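## Task

Move the banana and the orange out of the pan so each sits wholly inside the bag, between its two layers. At the end every other item, the white ball included, must still be in the pan. The loaded part of the bag must rest on the table, with no more than one corner on an arm's base, no part of the bag in the pan, and nothing of it hanging more than a finger's width beyond the table edge.

## Robot and tools

Robot: two 6-joint arms, left_arm and right_arm, each with a two-finger gripper. Joint order in every row and every result list: waist, shoulder, elbow, wrist pitch, wrist yaw, wrist roll, then the gripper. Stated joint ranges (rad): waist -2.618 to 3.054, shoulder 0.000 to 3.142, elbow 0.000 to 3.142, wrist pitch -1.571 to 1.571, wrist yaw -1.571 to 1.571, wrist roll -2.094 to 2.094; the real end may differ by up to 0.059 rad either way.

Frames: the scene frame has its origin at table-top height, halfway between the nominal bases, +z up, +x out over the table, left_arm toward +y (arm names do not match image sides). Calibrated bases: left_arm at (-0.019, +0.343, +0.033) m, quat_wxyz (+1.000, 0, 0, -0.008); right_arm at (-0.046, -0.254, +0.023) m, quat_wxyz (+1.000, 0, 0, +0.016). Each gripper's end_effector_position (m) and end_effector_quat_wxyz are reported in that arm's own base frame; fixed cameras and the table use the scene frame. The reported hand pose may be a few cm wrong, worse at long reach. The gripper's fingers point along its +z and close along its y; the reported point lies between the pads, about 1 cm short of the tips.

The row: 14 numbers, all within [-1, 1], always both arms: left_arm's 6 joint values plus its opening, then right_arm's 6 plus opening. Joint values are offsets, not poses, measured from the Joint targets as they stood when the action (or move) began, not from the previous row; repeating an offset moves further. Scale: 1.0 = 2.224 rad for waist, shoulder, elbow and 8.485 rad for the three wrist joints. The opening is absolute: +1 fully open, -1 closed; in between, the fingers go to where grip_measured reads that value. Sending 0 for an arm's joints re-commands its current targets; to leave a gripper unchanged resend its current command, since 0 is itself a half-open command.

execute_actions(actions, cameras): actions is a list of actions; each action is a list of 1 to 15 rows, one per 1/30 s step, the last row held to fill 15 steps. An action asking any joint more than 0.059 rad beyond its range is rejected for both arms; a malformed call, or a first action failing that check, rejects the whole call. Joint speed is capped; each step's target can lead the measured angle by at most 0.339 rad (big joints) or 2.2 rad (wrist joints), and targets that would shift a gripper over 200 mm are scaled back. Large offsets may need several actions. Images appear only with an empty actions list or when cameras names them (["all"] for all, [] for none).

move(target, speed, blend, opening_speed, grip_force, blocking, cameras): target is one 14-number row or a list of up to 15 rows, every row being offsets from the same starting Joint targets. All joints interpolate together, so grippers trace curves, with no collision avoidance. speed: rad/s for the joint travelling farthest, 0.01 to 12.57, default 0.5, single value or one per target. blend (rad) rounds corners in a list; 0 stops at each. opening_speed: opening units per second, at least 0.2; use it to close gently on things that squash. grip_force: newtons per finger pad, 10 to 50, one value or one per arm; it persists and lower values close slowly. blocking=false returns after about 0.5 s while motion continues. Whole list capped at 10 s. The result adds a move: line: done, off_target (resting more than 0.035 rad from target), moving, held, fault, and limits=held if steps were withheld.

wait(seconds 0 to 10, cameras): lets time pass holding commands; returns early if a running move ends. stop(cameras): brakes a running move. zoom_image(camera, region [x0,y0,x1,y1] pixels, at most 504 by 504): enlarges part of a camera's latest image. finished_scene(scene): ends the current scene (give its number); irreversible, the goal must then hold with the robot idle.

Cameras, all 896x504: cam_head_left, cam_head_right, cam_high, cam_low, cam_left_wrist, cam_right_wrist.

Results: Joint positions (rad, then finger-pad gap in m, 0.094 fully open), Joint velocities (may say within noise), Joint targets (base for the next offsets), Tool commands, grip_measured (opening scale; reads up to ~2.5 mm wide when empty, narrower than a held hard part), joint torques (include arm weight; joints 1-3 wrap at ±28 N m), joint command not followed (clearance check altered targets), joint sent to its limit, MOTOR HOT (75 °C) and OVER-TEMPERATURE FAULT (90 °C folds that arm for good; 100 °C it collapses).

Avoid: dropping or releasing moving items, knocking anything off the table, fast or hard contact with fixed or heavy things, any contact or squeeze between the two arms (including one gripper closing on the other's fingers), long stretched holds or pushing at unreachable poses (heat), and arm stops. If an arm is stalled or dragged, command targets back past its measured angles. Loose items may occasionally be nudged by outside pushes.

Each tool is called after "Request:" as a command line: name --argument value for each argument, lists and objects as JSON in quotes; but a table of rows of numbers goes row by row, as --pt "numbers of a row", without its own name.

## Session

Request:
execute_actions --actions '[]'

Request:
zoom_image --camera "cam_high" --region '[250, 20, 550, 320]'

Request:
zoom_image --camera "cam_head_left" --region '[150, 180, 600, 480]'

Scene clock: 0.00 s.
left_arm: end_effector_position=(+0.3846, +0.0612, +0.0917) grip_measured=+1.000 end_effector_quat_wxyz=(+0.561, -0.128, +0.814, +0.083) | right_arm: end_effector_position=(+0.3920, -0.0260, +0.0787) grip_measured=+1.000 end_effector_quat_wxyz=(+0.546, +0.066, +0.829, -0.098)
Joint positions: left_arm=[0.056 1.503 0.373 0.754 -0.23 -0.099 0.094] | right_arm=[0.062 1.565 0.395 0.757 0.292 0.028 0.094]
Joint velocities: within noise
Joint torques (N m): no reading
Heat: left arm: 25 °C; right arm: 29 °C.
Joint targets: left_arm=[0.056 1.499 0.378 0.749 -0.230 -0.099] | right_arm=[0.062 1.556 0.405 0.770 0.293 0.028]
Tool commands: left_gripper/opening=+1.0 right_gripper/opening=+1.0

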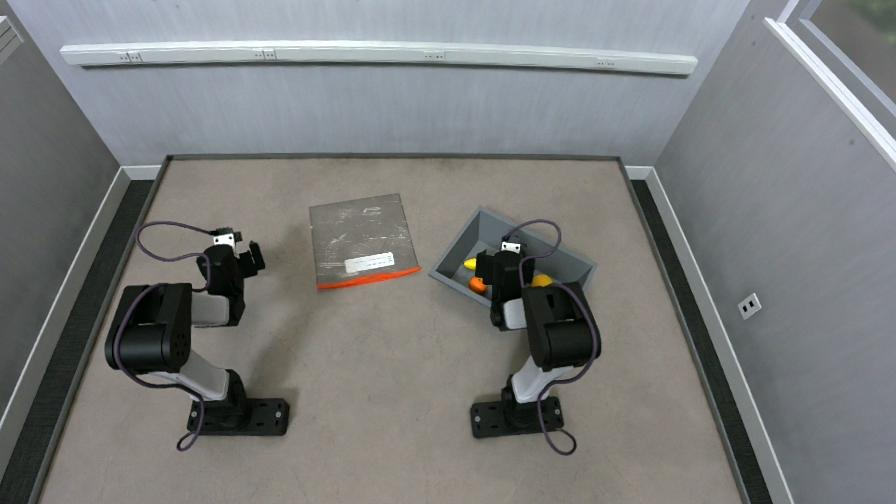

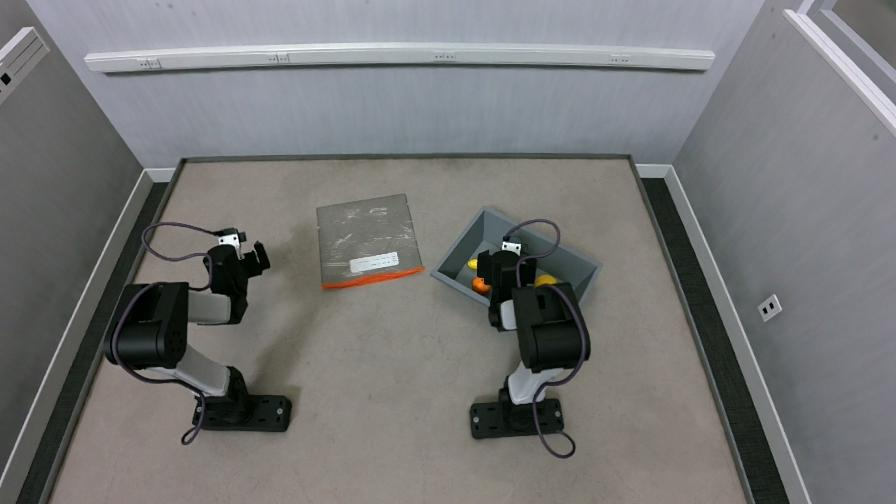

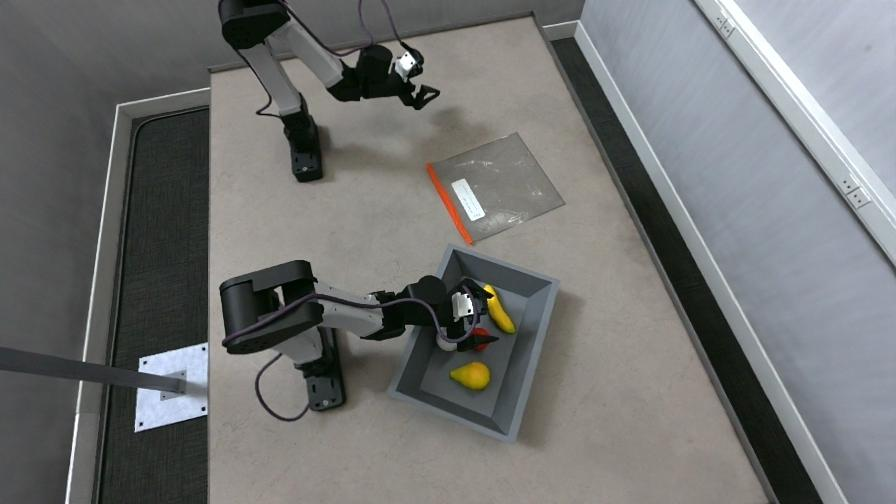

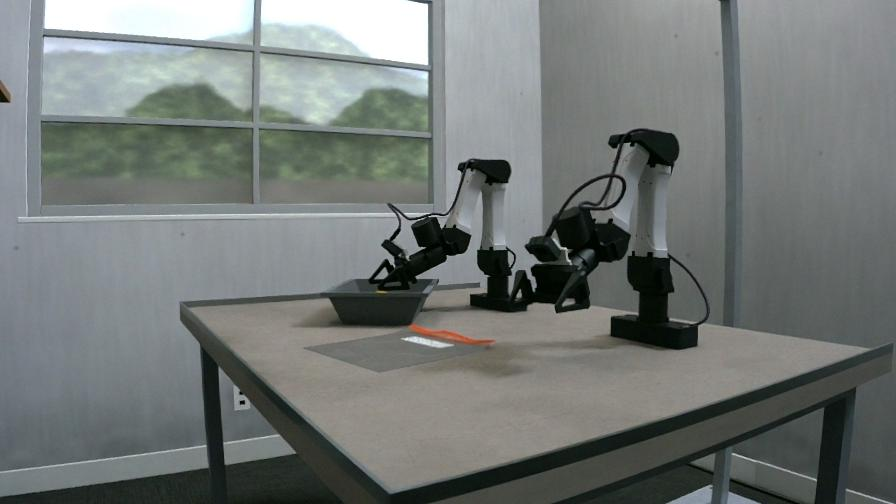

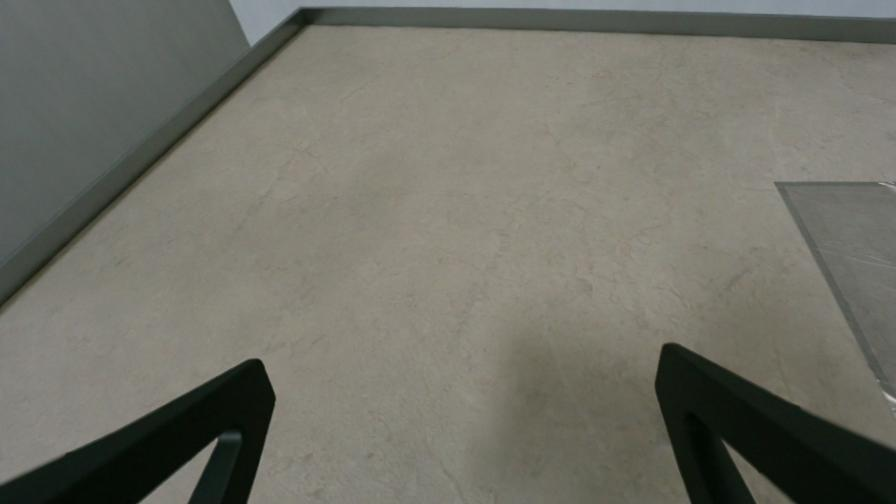

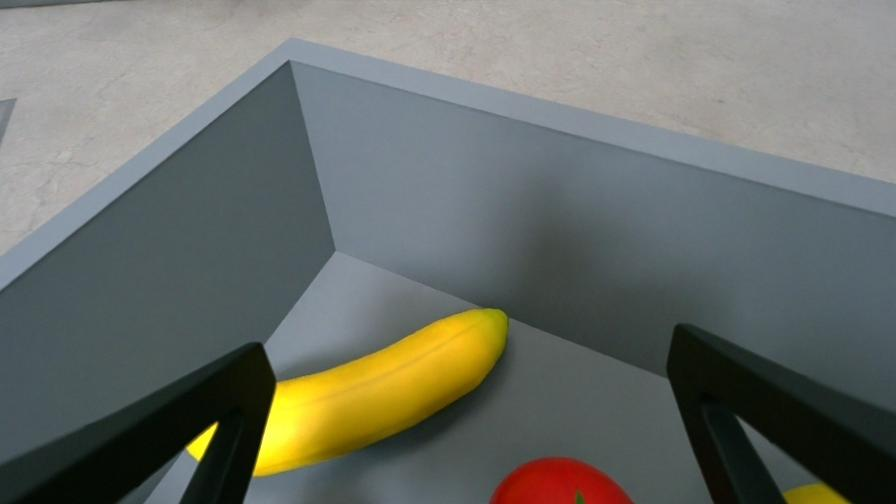

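Scaled by 1.680 from the camera's 896x504 image, which has a finer 1280x720 frame.

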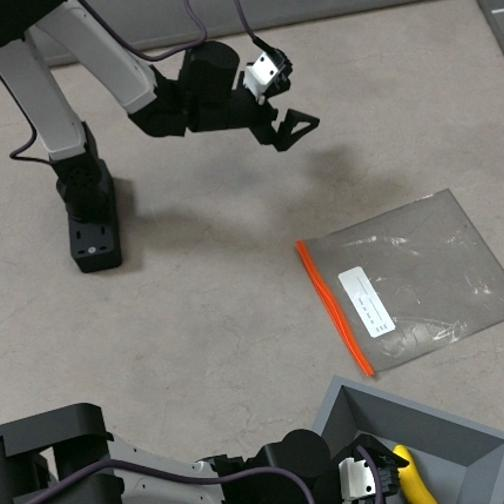

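Scaled by 1.120 from the camera's 896x504 image, which has a finer 1280x720 frame.

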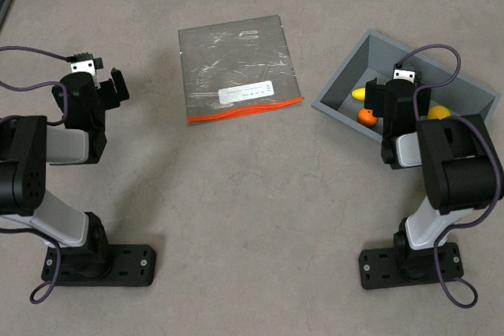

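Request:
zoom_image --camera "cam_low" --region '[380, 300, 520, 380]'

Request:
zoom_image --camera "cam_high" --region '[410, 120, 570, 260]'

Request:
zoom_image --camera "cam_head_right" --region '[300, 180, 440, 300]'

Scaled by 3.600 from the camera's 896x504 image, which has a finer 1280x720 frame.

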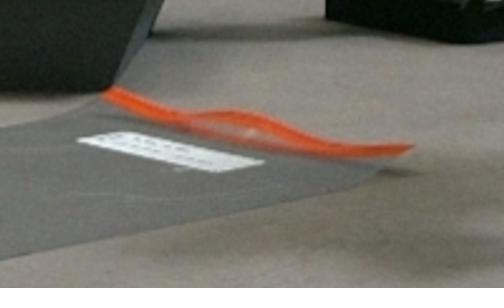

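Scaled by 3.150 from the camera's 896x504 image, which has a finer 1280x720 frame.

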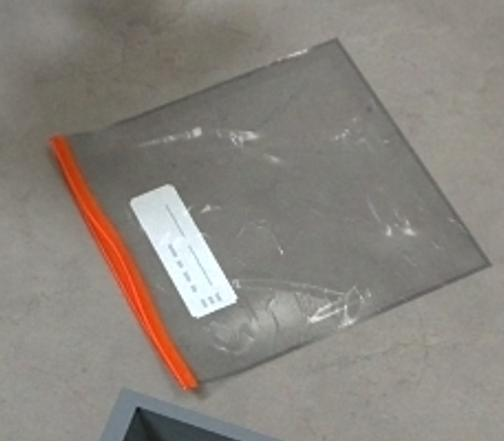

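Scaled by 3.600 from the camera's 896x504 image, which has a finer 1280x720 frame.

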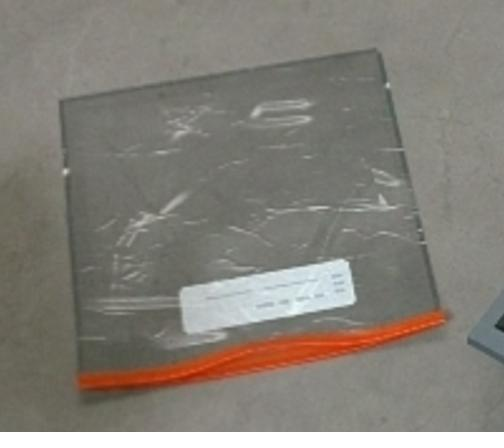

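Request:
move --pt "-0.27 0.034 0.1 -0.03 -0.04 0.058 0 -0.0139 0.0 0.35 -0.07 -0.017 0 0.6" --pt "-0.5372 0.068 0.1179 -0.0635 -0.079 0.1168 0 -0.0279 0.1637 0.6397 -0.265 -0.0345 -0.0033 0.6" --speed 0.9 --blend '[0.15,0]' --cameras '["all"]'

Scene clock: 6.40 s.
left_arm: end_effector_position=(+0.2685, -0.2576, +0.0691) grip_measured=+0.001 end_effector_quat_wxyz=(+0.391, +0.620, +0.584, +0.349) | right_arm: end_effector_position=(+0.3553, +0.0008, +0.1487) grip_measured=+0.601 end_effector_quat_wxyz=(-0.003, +0.000, +1.000, -0.005)
Joint positions: left_arm=[-1.135 1.637 0.62 0.225 -0.884 0.88 0.047] | right_arm=[0.007 1.906 1.801 -1.472 0.01 0.008 0.075]
Joint torques (N m): left_arm=[-0.12 -5.08 8.31 1.59 -0.44 0] | right_arm=[-0.7 -7.69 8.54 0.22 -0.11 -0.03]
Heat: left arm: 27 °C; right arm: 30 °C.
Joint targets: left_arm=[-1.139 1.650 0.641 0.211 -0.900 0.892] | right_arm=[0.000 1.920 1.827 -1.478 0.001 0.000]
move: done

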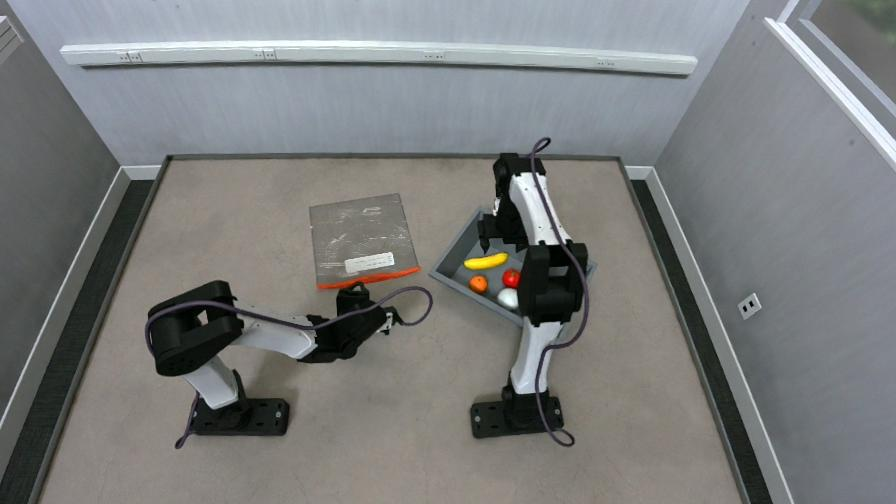

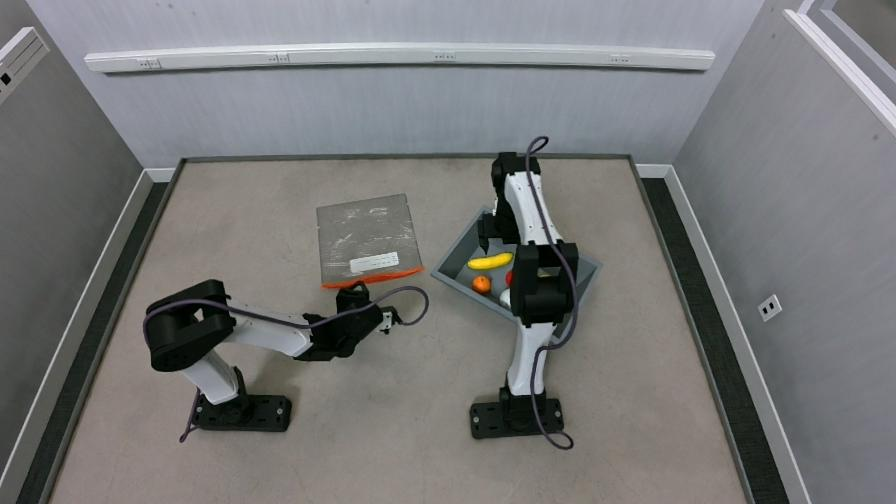

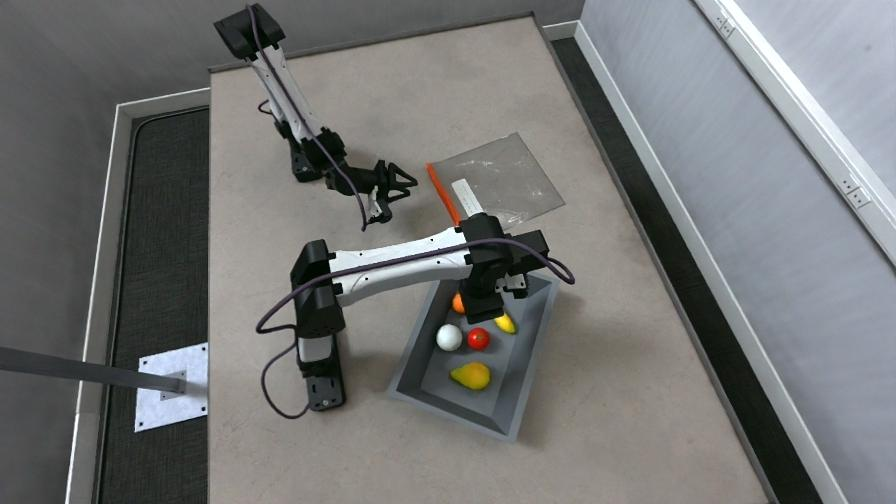

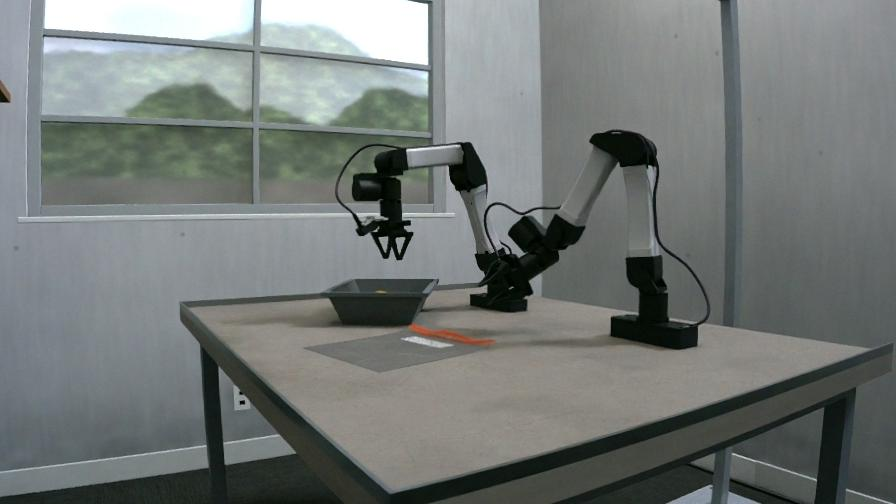

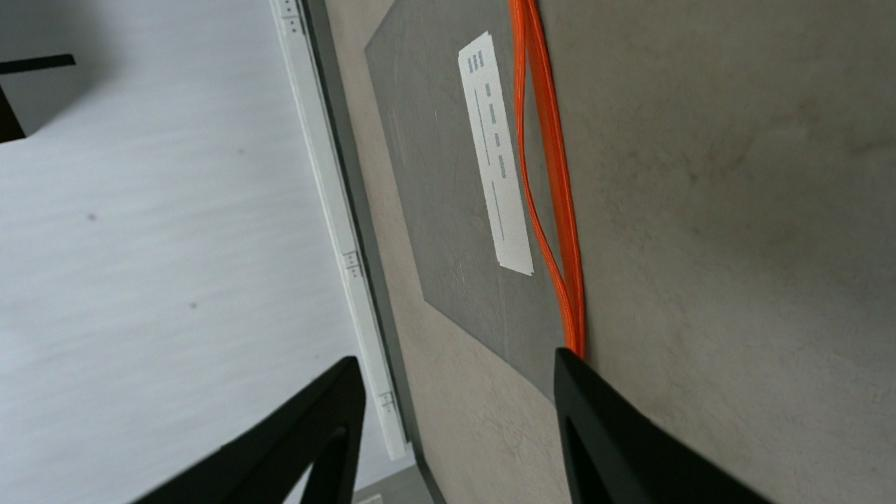

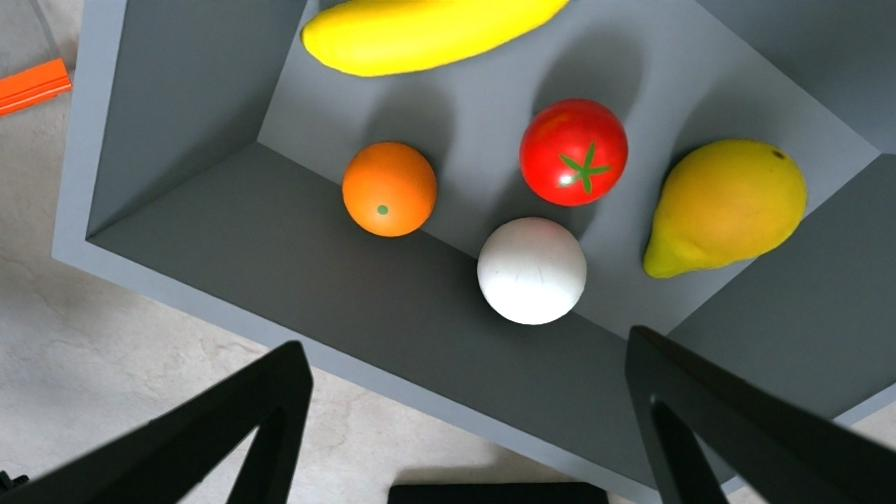

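Request:
move --pt "0.0366 0.1121 0.1511 -0.0458 0.0118 -0.0324 -0.5 0 0 0 0 0 0 0.6" --pt "0.0748 0.1875 0.1778 -0.0331 0.0118 -0.0324 -0.5 0 0 0 0 0 0 0.6" --speed '[0.5,0.25]' --blend '[0.02,0]' --cameras '["cam_left_wrist","cam_low","cam_high"]'

Request:
zoom_image --camera "cam_low" --region '[400, 250, 550, 370]'

Scene clock: 10.43 s.
left_arm: end_effector_position=(+0.3311, -0.2634, -0.0061) grip_measured=-0.498 end_effector_quat_wxyz=(+0.271, +0.581, +0.686, +0.345) | right_arm: end_effector_position=(+0.3552, +0.0008, +0.1487) grip_measured=+0.601 end_effector_quat_wxyz=(-0.003, +0.000, +1.000, -0.005)
Joint positions: left_arm=[-0.977 2.052 1.016 -0.08 -0.817 0.628 0.024] | right_arm=[0.007 1.906 1.801 -1.472 0.01 0.008 0.075]
Joint torques (N m): left_arm=[0.5 -8.16 7.77 1.4 -0.2 -0.19] | right_arm=[-0.68 -7.69 8.58 0.23 -0.11 -0.03]
Heat: left arm: 27 °C; right arm: 31 °C.
Joint targets: left_arm=[-0.973 2.067 1.036 -0.071 -0.800 0.617] | right_arm=[0.000 1.920 1.827 -1.478 0.001 0.000]
move: done
Images, in order (width x height): cam_high 896x504, cam_low 896x504, cam_left_wrist 896x504.

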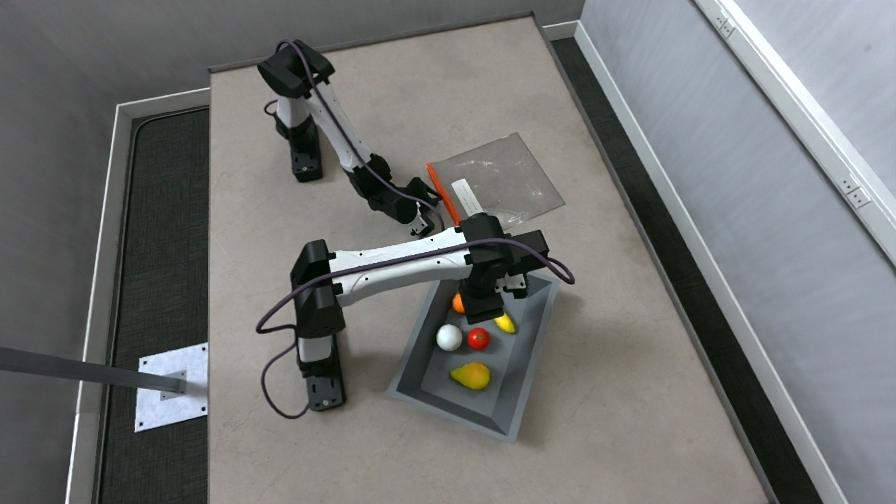

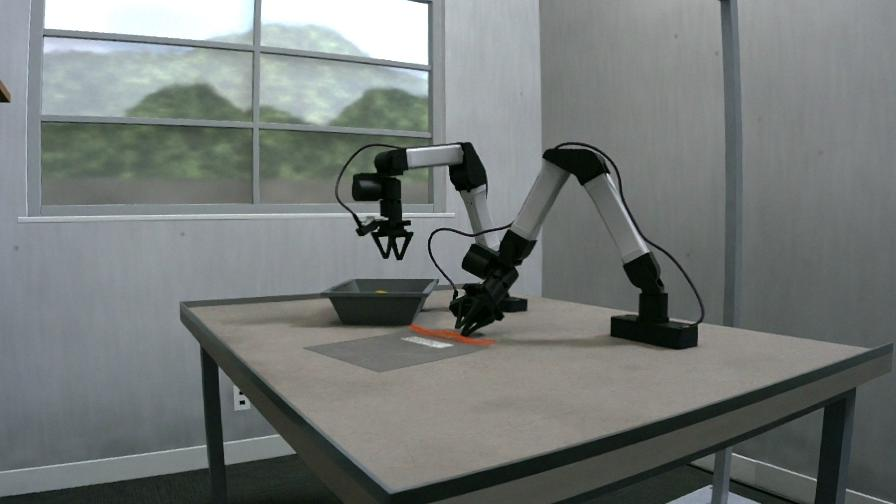

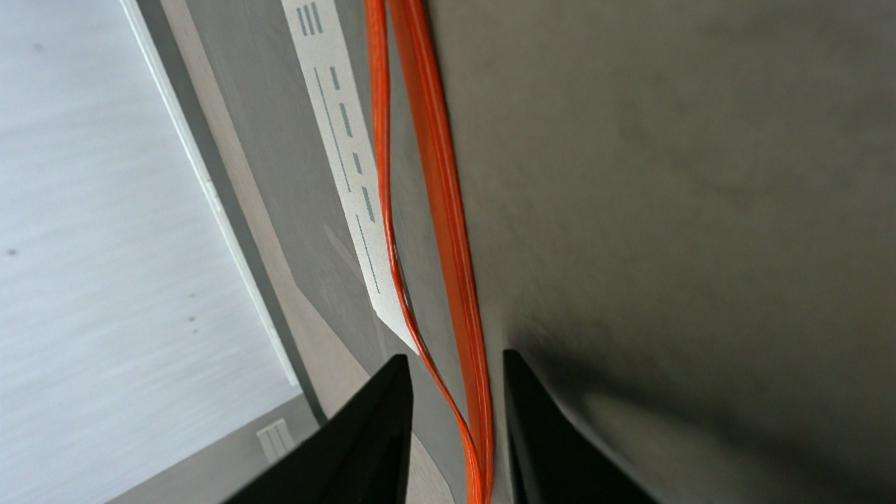

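Scaled by 3.360 from the camera's 896x504 image, which has a finer 1280x720 frame.

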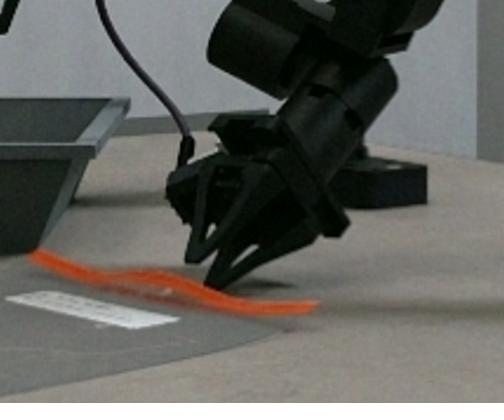

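Request:
move --target '[-0.0163,0.037,0.062,-0.0063,0,0,-0.5,0,0,0,0,0,0,0.6]' --speed 0.25 --cameras '["cam_left_wrist","cam_low"]'

Request:
zoom_image --camera "cam_low" --region '[400, 250, 550, 370]'

Scene clock: 12.40 s.
left_arm: end_effector_position=(+0.3420, -0.3010, -0.0024) grip_measured=-0.498 end_effector_quat_wxyz=(+0.289, +0.583, +0.680, +0.337) | right_arm: end_effector_position=(+0.3552, +0.0008, +0.1487) grip_measured=+0.601 end_effector_quat_wxyz=(-0.003, +0.000, +1.000, -0.005)
Joint positions: left_arm=[-1.004 2.13 1.156 -0.11 -0.817 0.628 0.024] | right_arm=[0.007 1.906 1.801 -1.472 0.01 0.008 0.075]
Joint torques (N m): left_arm=[-0.18 -8.73 7.95 1.18 -0.2 -0.19] | right_arm=[-0.68 -7.71 8.55 0.23 -0.11 -0.03]
Heat: left arm: 27 °C; right arm: 31 °C.
Joint targets: left_arm=[-1.009 2.150 1.174 -0.124 -0.800 0.617] | right_arm=[0.000 1.920 1.827 -1.478 0.001 0.000]
move: done
Images, in order (width x height): cam_low 896x504, cam_left_wrist 896x504.

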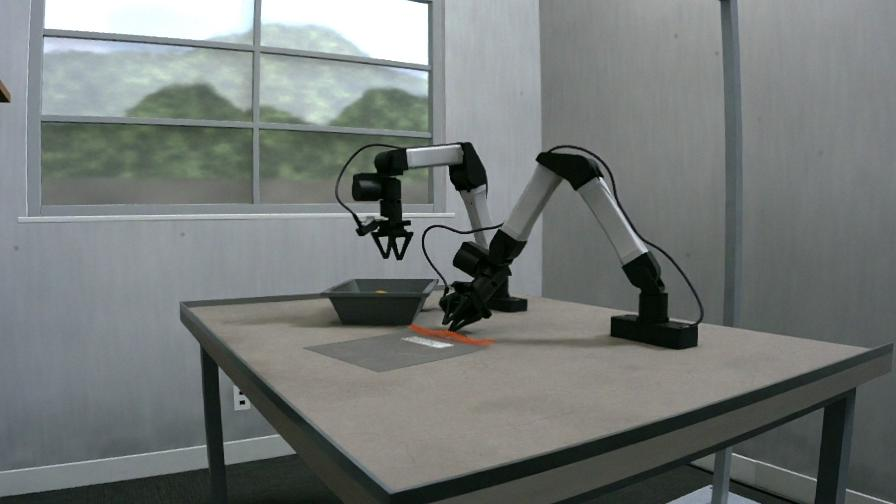

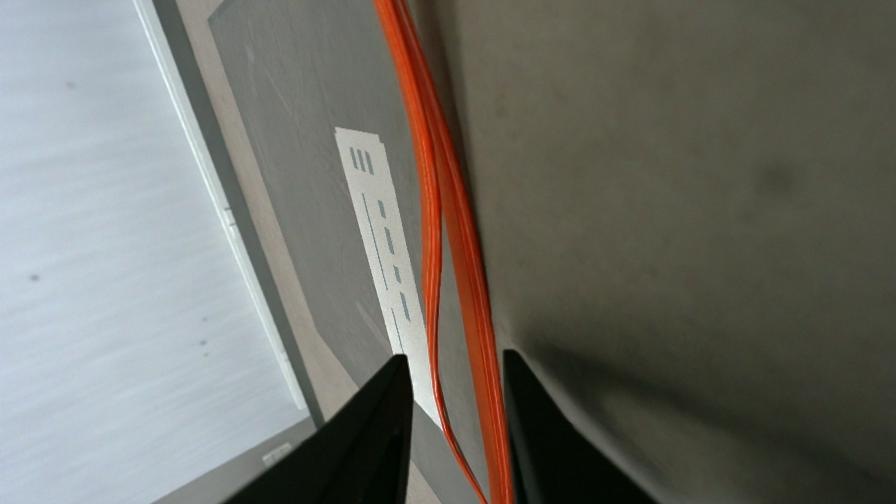

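Scaled by 3.360 from the camera's 896x504 image, which has a finer 1280x720 frame.

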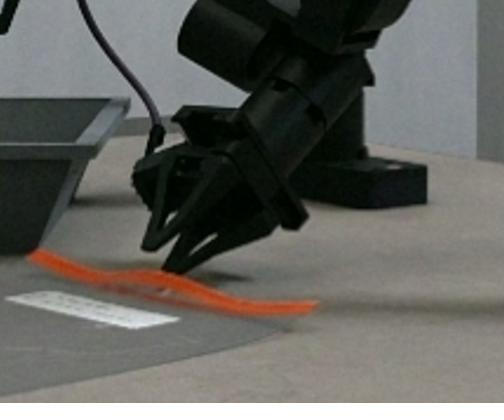

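Request:
move --pt "0 0.0096 -0.0028 0.0033 0 0 -0.5 0 0 0 0 0 0 0.6" --pt "0.0273 0.0335 0.041 -0.002 0 0 -0.5 0 0 0 0 0 0 0.6" --speed 0.15 --cameras '["cam_left_wrist","cam_low"]'

Request:
zoom_image --camera "cam_low" --region '[400, 250, 550, 370]'

Scene clock: 14.63 s.
left_arm: end_effector_position=(+0.3679, -0.2995, -0.0095) grip_measured=-0.499 end_effector_quat_wxyz=(+0.282, +0.565, +0.695, +0.344) | right_arm: end_effector_position=(+0.3552, +0.0008, +0.1487) grip_measured=+0.601 end_effector_quat_wxyz=(-0.003, +0.000, +1.000, -0.005)
Joint positions: left_arm=[-0.954 2.203 1.246 -0.124 -0.817 0.628 0.024] | right_arm=[0.007 1.906 1.801 -1.472 0.01 0.008 0.075]
Joint torques (N m): left_arm=[0.64 -9.25 8.06 1.16 -0.19 -0.2] | right_arm=[-0.69 -7.71 8.51 0.23 -0.11 -0.03]
Heat: left arm: 27 °C; right arm: 32 °C.
Joint targets: left_arm=[-0.948 2.224 1.265 -0.141 -0.800 0.617] | right_arm=[0.000 1.920 1.827 -1.478 0.001 0.000]
move: done
Images, in order (width x height): cam_low 896x504, cam_left_wrist 896x504.

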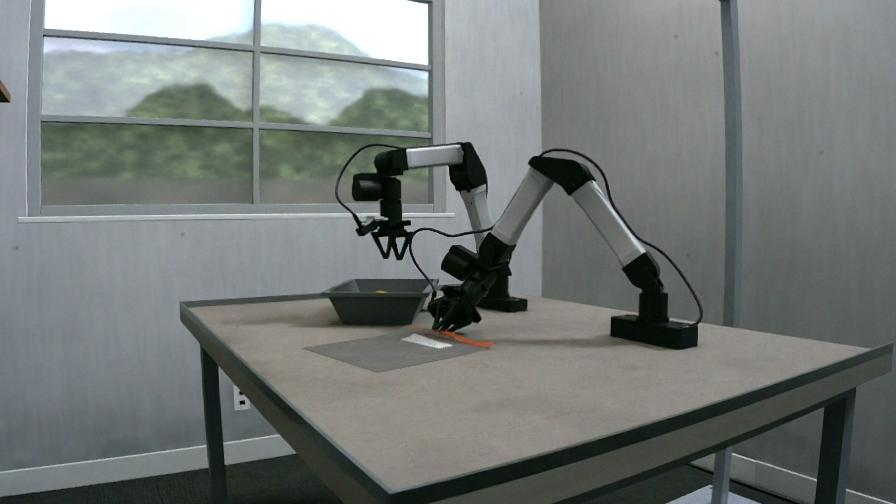

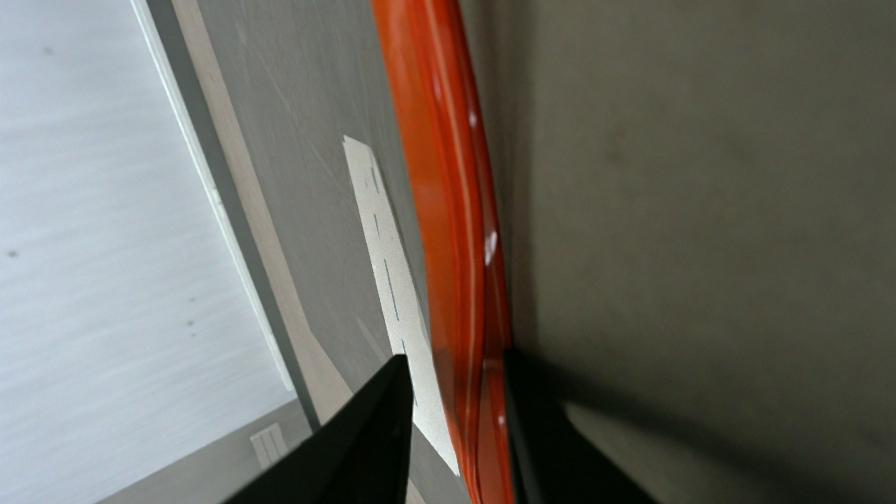

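Scaled by 3.360 from the camera's 896x504 image, which has a finer 1280x720 frame.

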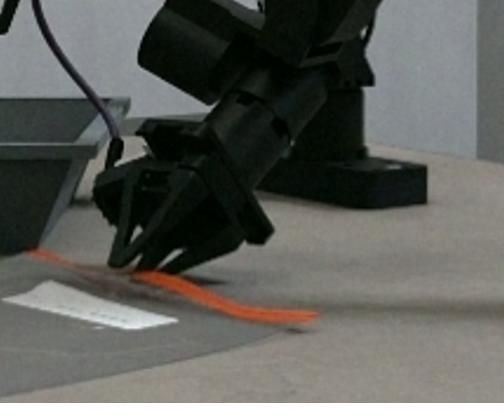

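Request:
zoom_image --camera "cam_left_wrist" --region '[350, 250, 600, 500]'

Scaled by 2.016 from the camera's 896x504 image, which has a finer 1280x720 frame.

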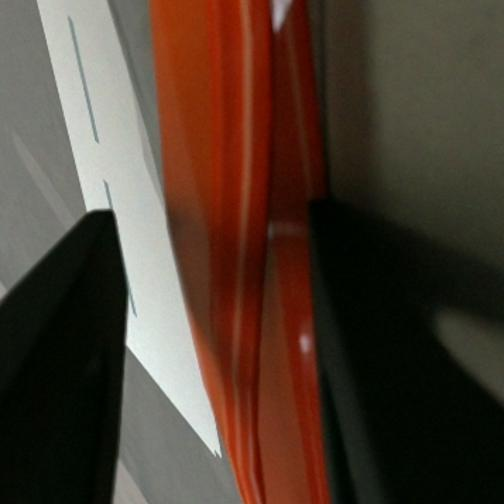

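Request:
move --target '[-0.0273,-0.0335,-0.041,0.002,0,0,-0.5,0,0,0,0,0,0,0.6]' --speed 0.3 --cameras '["cam_left_wrist"]'

Scene clock: 16.03 s.
left_arm: end_effector_position=(+0.3457, -0.3051, -0.0104) grip_measured=-0.499 end_effector_quat_wxyz=(+0.284, +0.584, +0.679, +0.341) | right_arm: end_effector_position=(+0.3552, +0.0008, +0.1487) grip_measured=+0.601 end_effector_quat_wxyz=(-0.003, +0.000, +1.000, -0.005)
Joint positions: left_arm=[-1.003 2.172 1.189 -0.113 -0.823 0.627 0.024] | right_arm=[0.007 1.906 1.801 -1.472 0.01 0.008 0.075]
Joint torques (N m): left_arm=[-0.21 -12.23 4.6 1.21 -0.16 -0.17] | right_arm=[-0.69 -7.72 8.55 0.22 -0.11 -0.03]
Heat: left arm: 27 °C; right arm: 32 °C.
Joint targets: left_arm=[-1.009 2.150 1.174 -0.124 -0.800 0.617] | right_arm=[0.000 1.920 1.827 -1.478 0.001 0.000]
move: done
Images, in order (width x height): cam_left_wrist 896x504.

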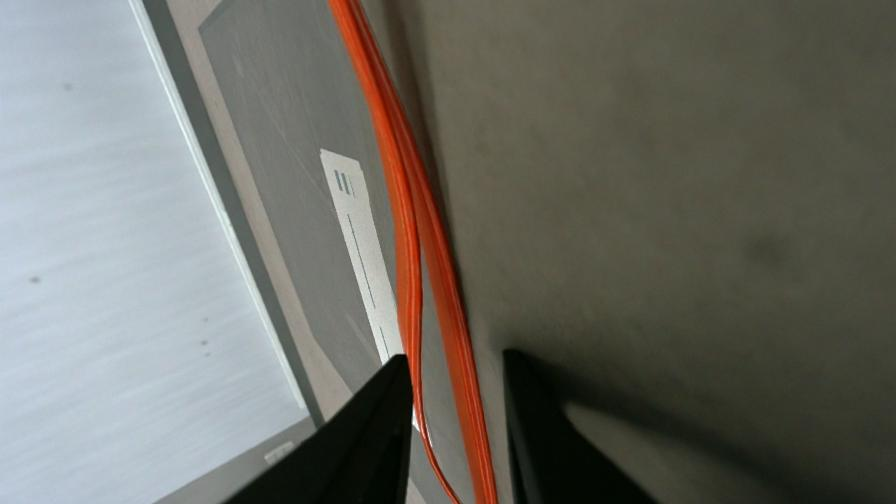

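Request:
move --pt "0.0048 -0.0129 0.0134 -0.0069 0 0 -0.5 0 0 0 0 0 0 0.6" --pt "0.0266 0.007 0.0477 -0.0107 0 0 -0.5 0 0 0 0 0 0 0.6" --speed 0.2 --cameras '["cam_left_wrist","cam_low"]'

Request:
zoom_image --camera "cam_low" --region '[400, 250, 550, 370]'

Request:
zoom_image --camera "cam_left_wrist" --region '[350, 250, 600, 500]'

Scene clock: 18.67 s.
left_arm: end_effector_position=(+0.3672, -0.2973, +0.0095) grip_measured=-0.499 end_effector_quat_wxyz=(+0.277, +0.567, +0.695, +0.346) | right_arm: end_effector_position=(+0.3552, +0.0008, +0.1487) grip_measured=+0.601 end_effector_quat_wxyz=(-0.003, +0.000, +1.000, -0.005)
Joint positions: left_arm=[-0.952 2.155 1.263 -0.201 -0.817 0.627 0.024] | right_arm=[0.007 1.906 1.801 -1.472 0.01 0.008 0.075]
Joint torques (N m): left_arm=[0.44 -9.95 8.12 1.2 -0.2 -0.19] | right_arm=[-0.69 -7.72 8.53 0.23 -0.11 -0.03]
Heat: left arm: 28 °C; right arm: 33 °C.
Joint targets: left_arm=[-0.950 2.165 1.280 -0.215 -0.800 0.617] | right_arm=[0.000 1.920 1.827 -1.478 0.001 0.000]
move: done
Images, in order (width x height): cam_low 896x504, cam_left_wrist 896x504.

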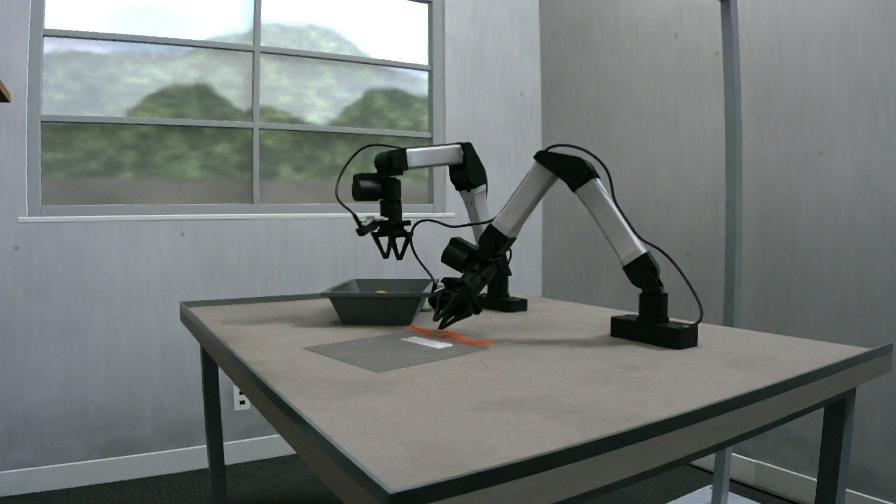

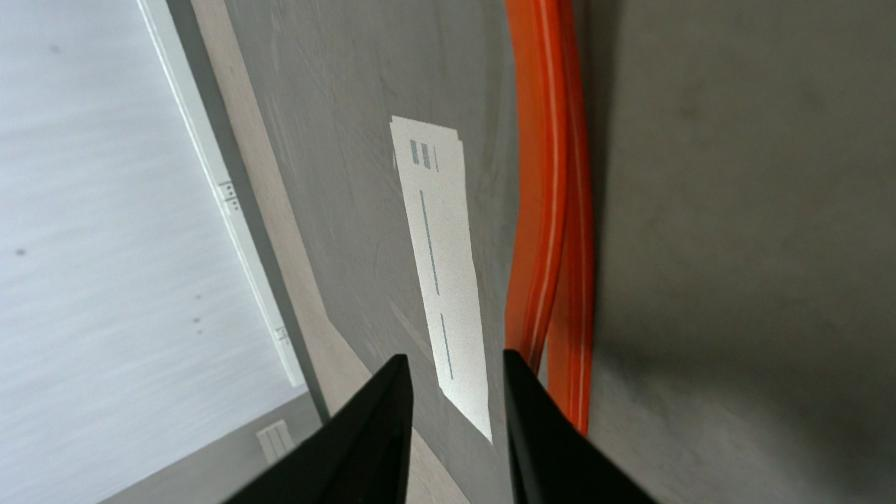

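Scaled by 3.360 from the camera's 896x504 image, which has a finer 1280x720 frame.

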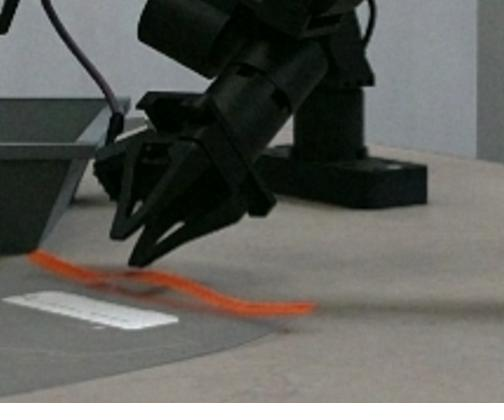

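Scaled by 2.016 from the camera's 896x504 image, which has a finer 1280x720 frame.

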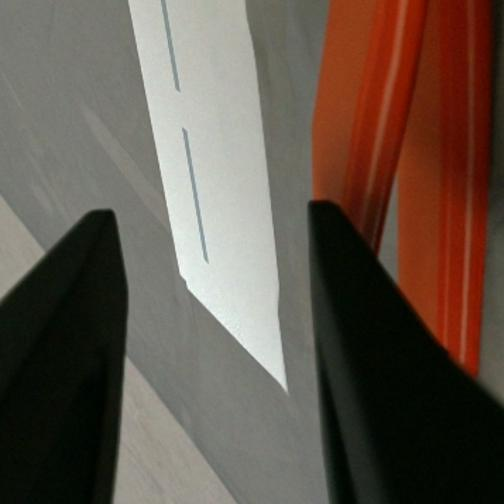

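Request:
move --target '[-0.0076,0.0047,-0.0161,0.0055,0,0,-0.5,0,0,0,0,0,0,0.6]' --speed 0.15 --cameras '["cam_left_wrist"]'

Request:
zoom_image --camera "cam_left_wrist" --region '[350, 250, 600, 500]'

Scene clock: 20.27 s.
left_arm: end_effector_position=(+0.3654, -0.3010, +0.0089) grip_measured=-0.499 end_effector_quat_wxyz=(+0.285, +0.567, +0.693, +0.343) | right_arm: end_effector_position=(+0.3552, +0.0008, +0.1487) grip_measured=+0.601 end_effector_quat_wxyz=(-0.003, +0.000, +1.000, -0.005)
Joint positions: left_arm=[-0.96 2.155 1.254 -0.177 -0.817 0.627 0.024] | right_arm=[0.007 1.906 1.801 -1.472 0.01 0.008 0.075]
Joint torques (N m): left_arm=[-0.28 -9.11 5.5 1.46 -0.2 -0.19] | right_arm=[-0.69 -7.71 8.54 0.23 -0.11 -0.04]
Heat: left arm: 28 °C; right arm: 33 °C.
Joint targets: left_arm=[-0.967 2.176 1.244 -0.168 -0.800 0.617] | right_arm=[0.000 1.920 1.827 -1.478 0.001 0.000]
move: done
Images, in order (width x height): cam_left_wrist 896x504.

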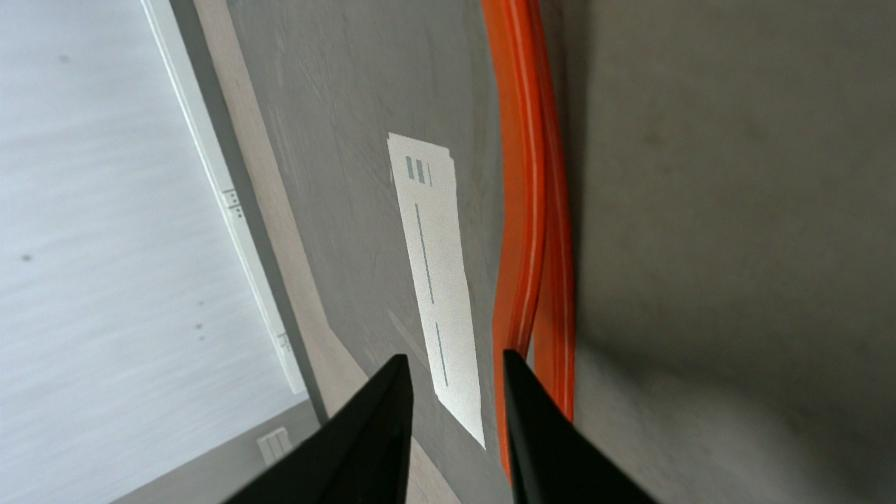

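Scaled by 2.016 from the camera's 896x504 image, which has a finer 1280x720 frame.

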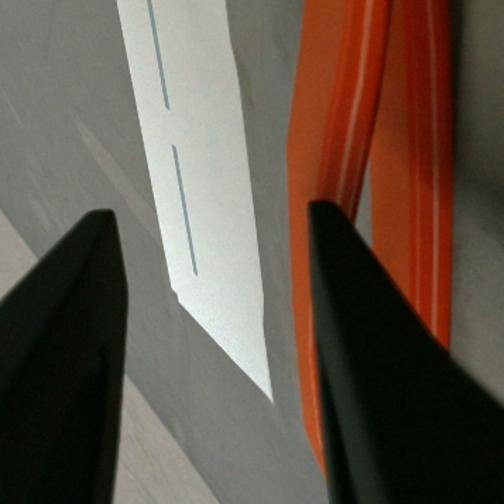

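Request:
move --target '[0,0,-0.0202,0.0053,0,0,-0.5,0,0,0,0,0,0,0.6]' --speed 0.15 --cameras '["cam_left_wrist"]'

Request:
zoom_image --camera "cam_left_wrist" --region '[350, 250, 600, 500]'

Scene clock: 21.87 s.
left_arm: end_effector_position=(+0.3612, -0.2950, +0.0000) grip_measured=-0.499 end_effector_quat_wxyz=(+0.284, +0.567, +0.693, +0.343) | right_arm: end_effector_position=(+0.3552, +0.0008, +0.1487) grip_measured=+0.601 end_effector_quat_wxyz=(-0.003, +0.000, +1.000, -0.005)
Joint positions: left_arm=[-0.96 2.155 1.209 -0.132 -0.817 0.627 0.024] | right_arm=[0.007 1.906 1.801 -1.472 0.01 0.008 0.075]
Joint torques (N m): left_arm=[-0.34 -8.94 5.37 1.47 -0.2 -0.18] | right_arm=[-0.72 -7.69 8.54 0.22 -0.11 -0.03]
Heat: left arm: 28 °C; right arm: 33 °C.
Joint targets: left_arm=[-0.967 2.176 1.199 -0.123 -0.800 0.617] | right_arm=[0.000 1.920 1.827 -1.478 0.001 0.000]
move: done
Images, in order (width x height): cam_left_wrist 896x504.

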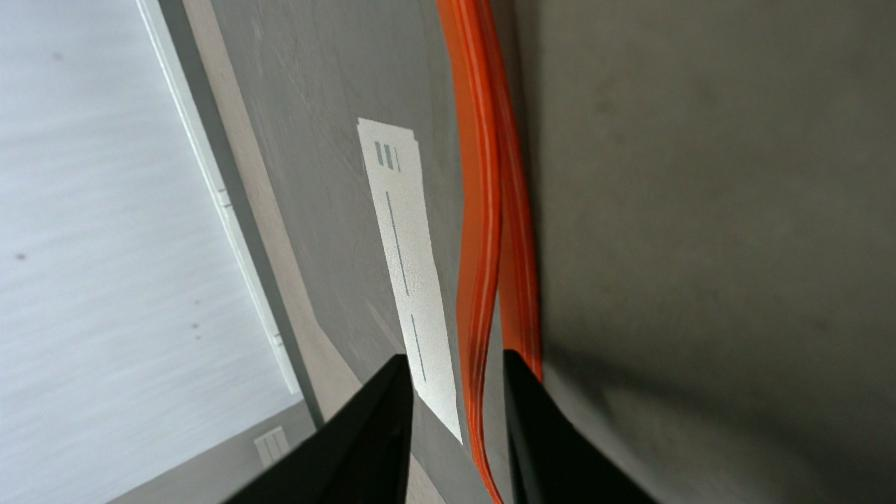

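Scaled by 2.016 from the camera's 896x504 image, which has a finer 1280x720 frame.

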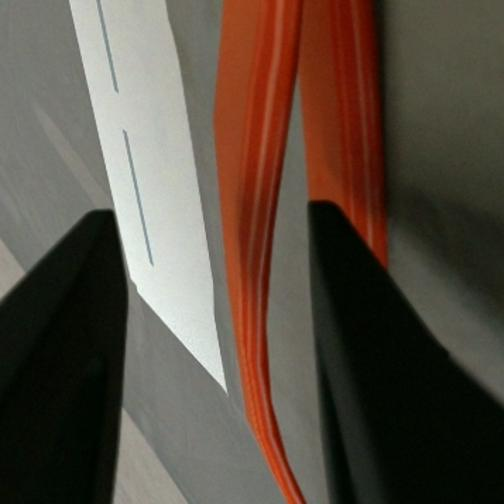

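Request:
move --pt "0.0125 0.0126 0.0145 0.002 0 0 -0.5 0 0 0 0 0 0 0.6" --pt "0.0125 0.0126 0.0145 0.002 0 0 -1 0 0 0 0 0 0 0.6" --speed 0.15 --opening_speed 0.5 --cameras '["cam_left_wrist"]'

Request:
zoom_image --camera "cam_left_wrist" --region '[350, 250, 600, 500]'

Scene clock: 24.33 s.
left_arm: end_effector_position=(+0.3664, -0.2909, -0.0091) grip_measured=-0.985 end_effector_quat_wxyz=(+0.280, +0.563, +0.697, +0.345) | right_arm: end_effector_position=(+0.3552, +0.0008, +0.1487) grip_measured=+0.601 end_effector_quat_wxyz=(-0.003, +0.000, +1.000, -0.005)
Joint positions: left_arm=[-0.946 2.183 1.213 -0.114 -0.817 0.627 0.001] | right_arm=[0.007 1.906 1.801 -1.472 0.01 0.008 0.075]
Joint torques (N m): left_arm=[0.7 -9.06 7.94 1.44 -0.21 -0.18] | right_arm=[-0.68 -7.72 8.54 0.23 -0.11 -0.04]
Heat: left arm: 28 °C; right arm: 34 °C.
Joint targets: left_arm=[-0.939 2.204 1.231 -0.106 -0.800 0.617] | right_arm=[0.000 1.920 1.827 -1.478 0.001 0.000]
move: done
Images, in order (width x height): cam_left_wrist 896x504.

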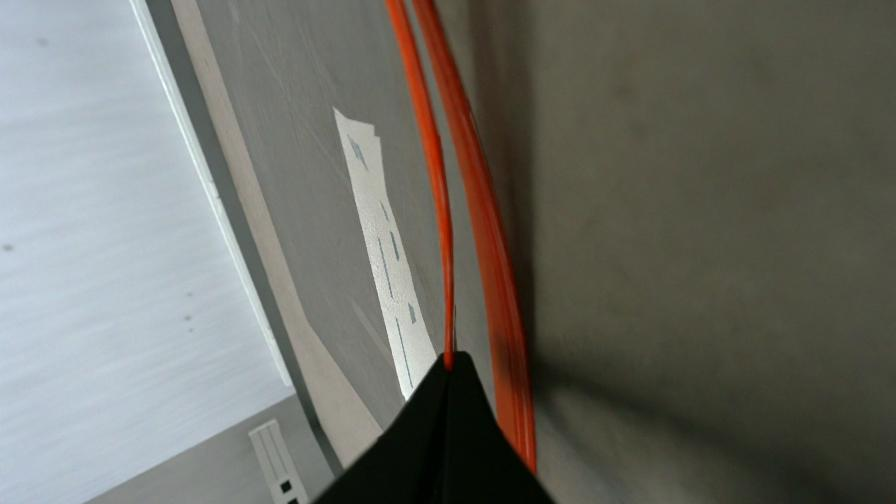

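Scaled by 2.016 from the camera's 896x504 image, which has a finer 1280x720 frame.

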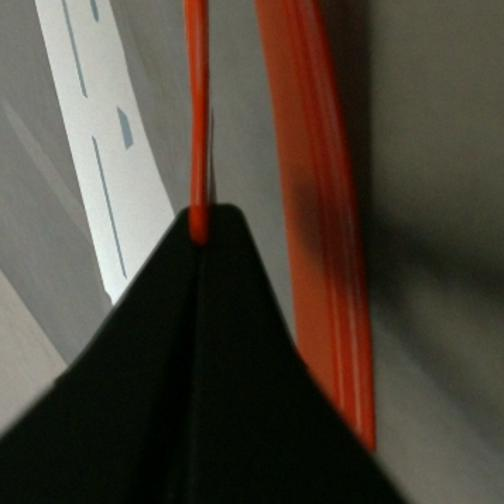

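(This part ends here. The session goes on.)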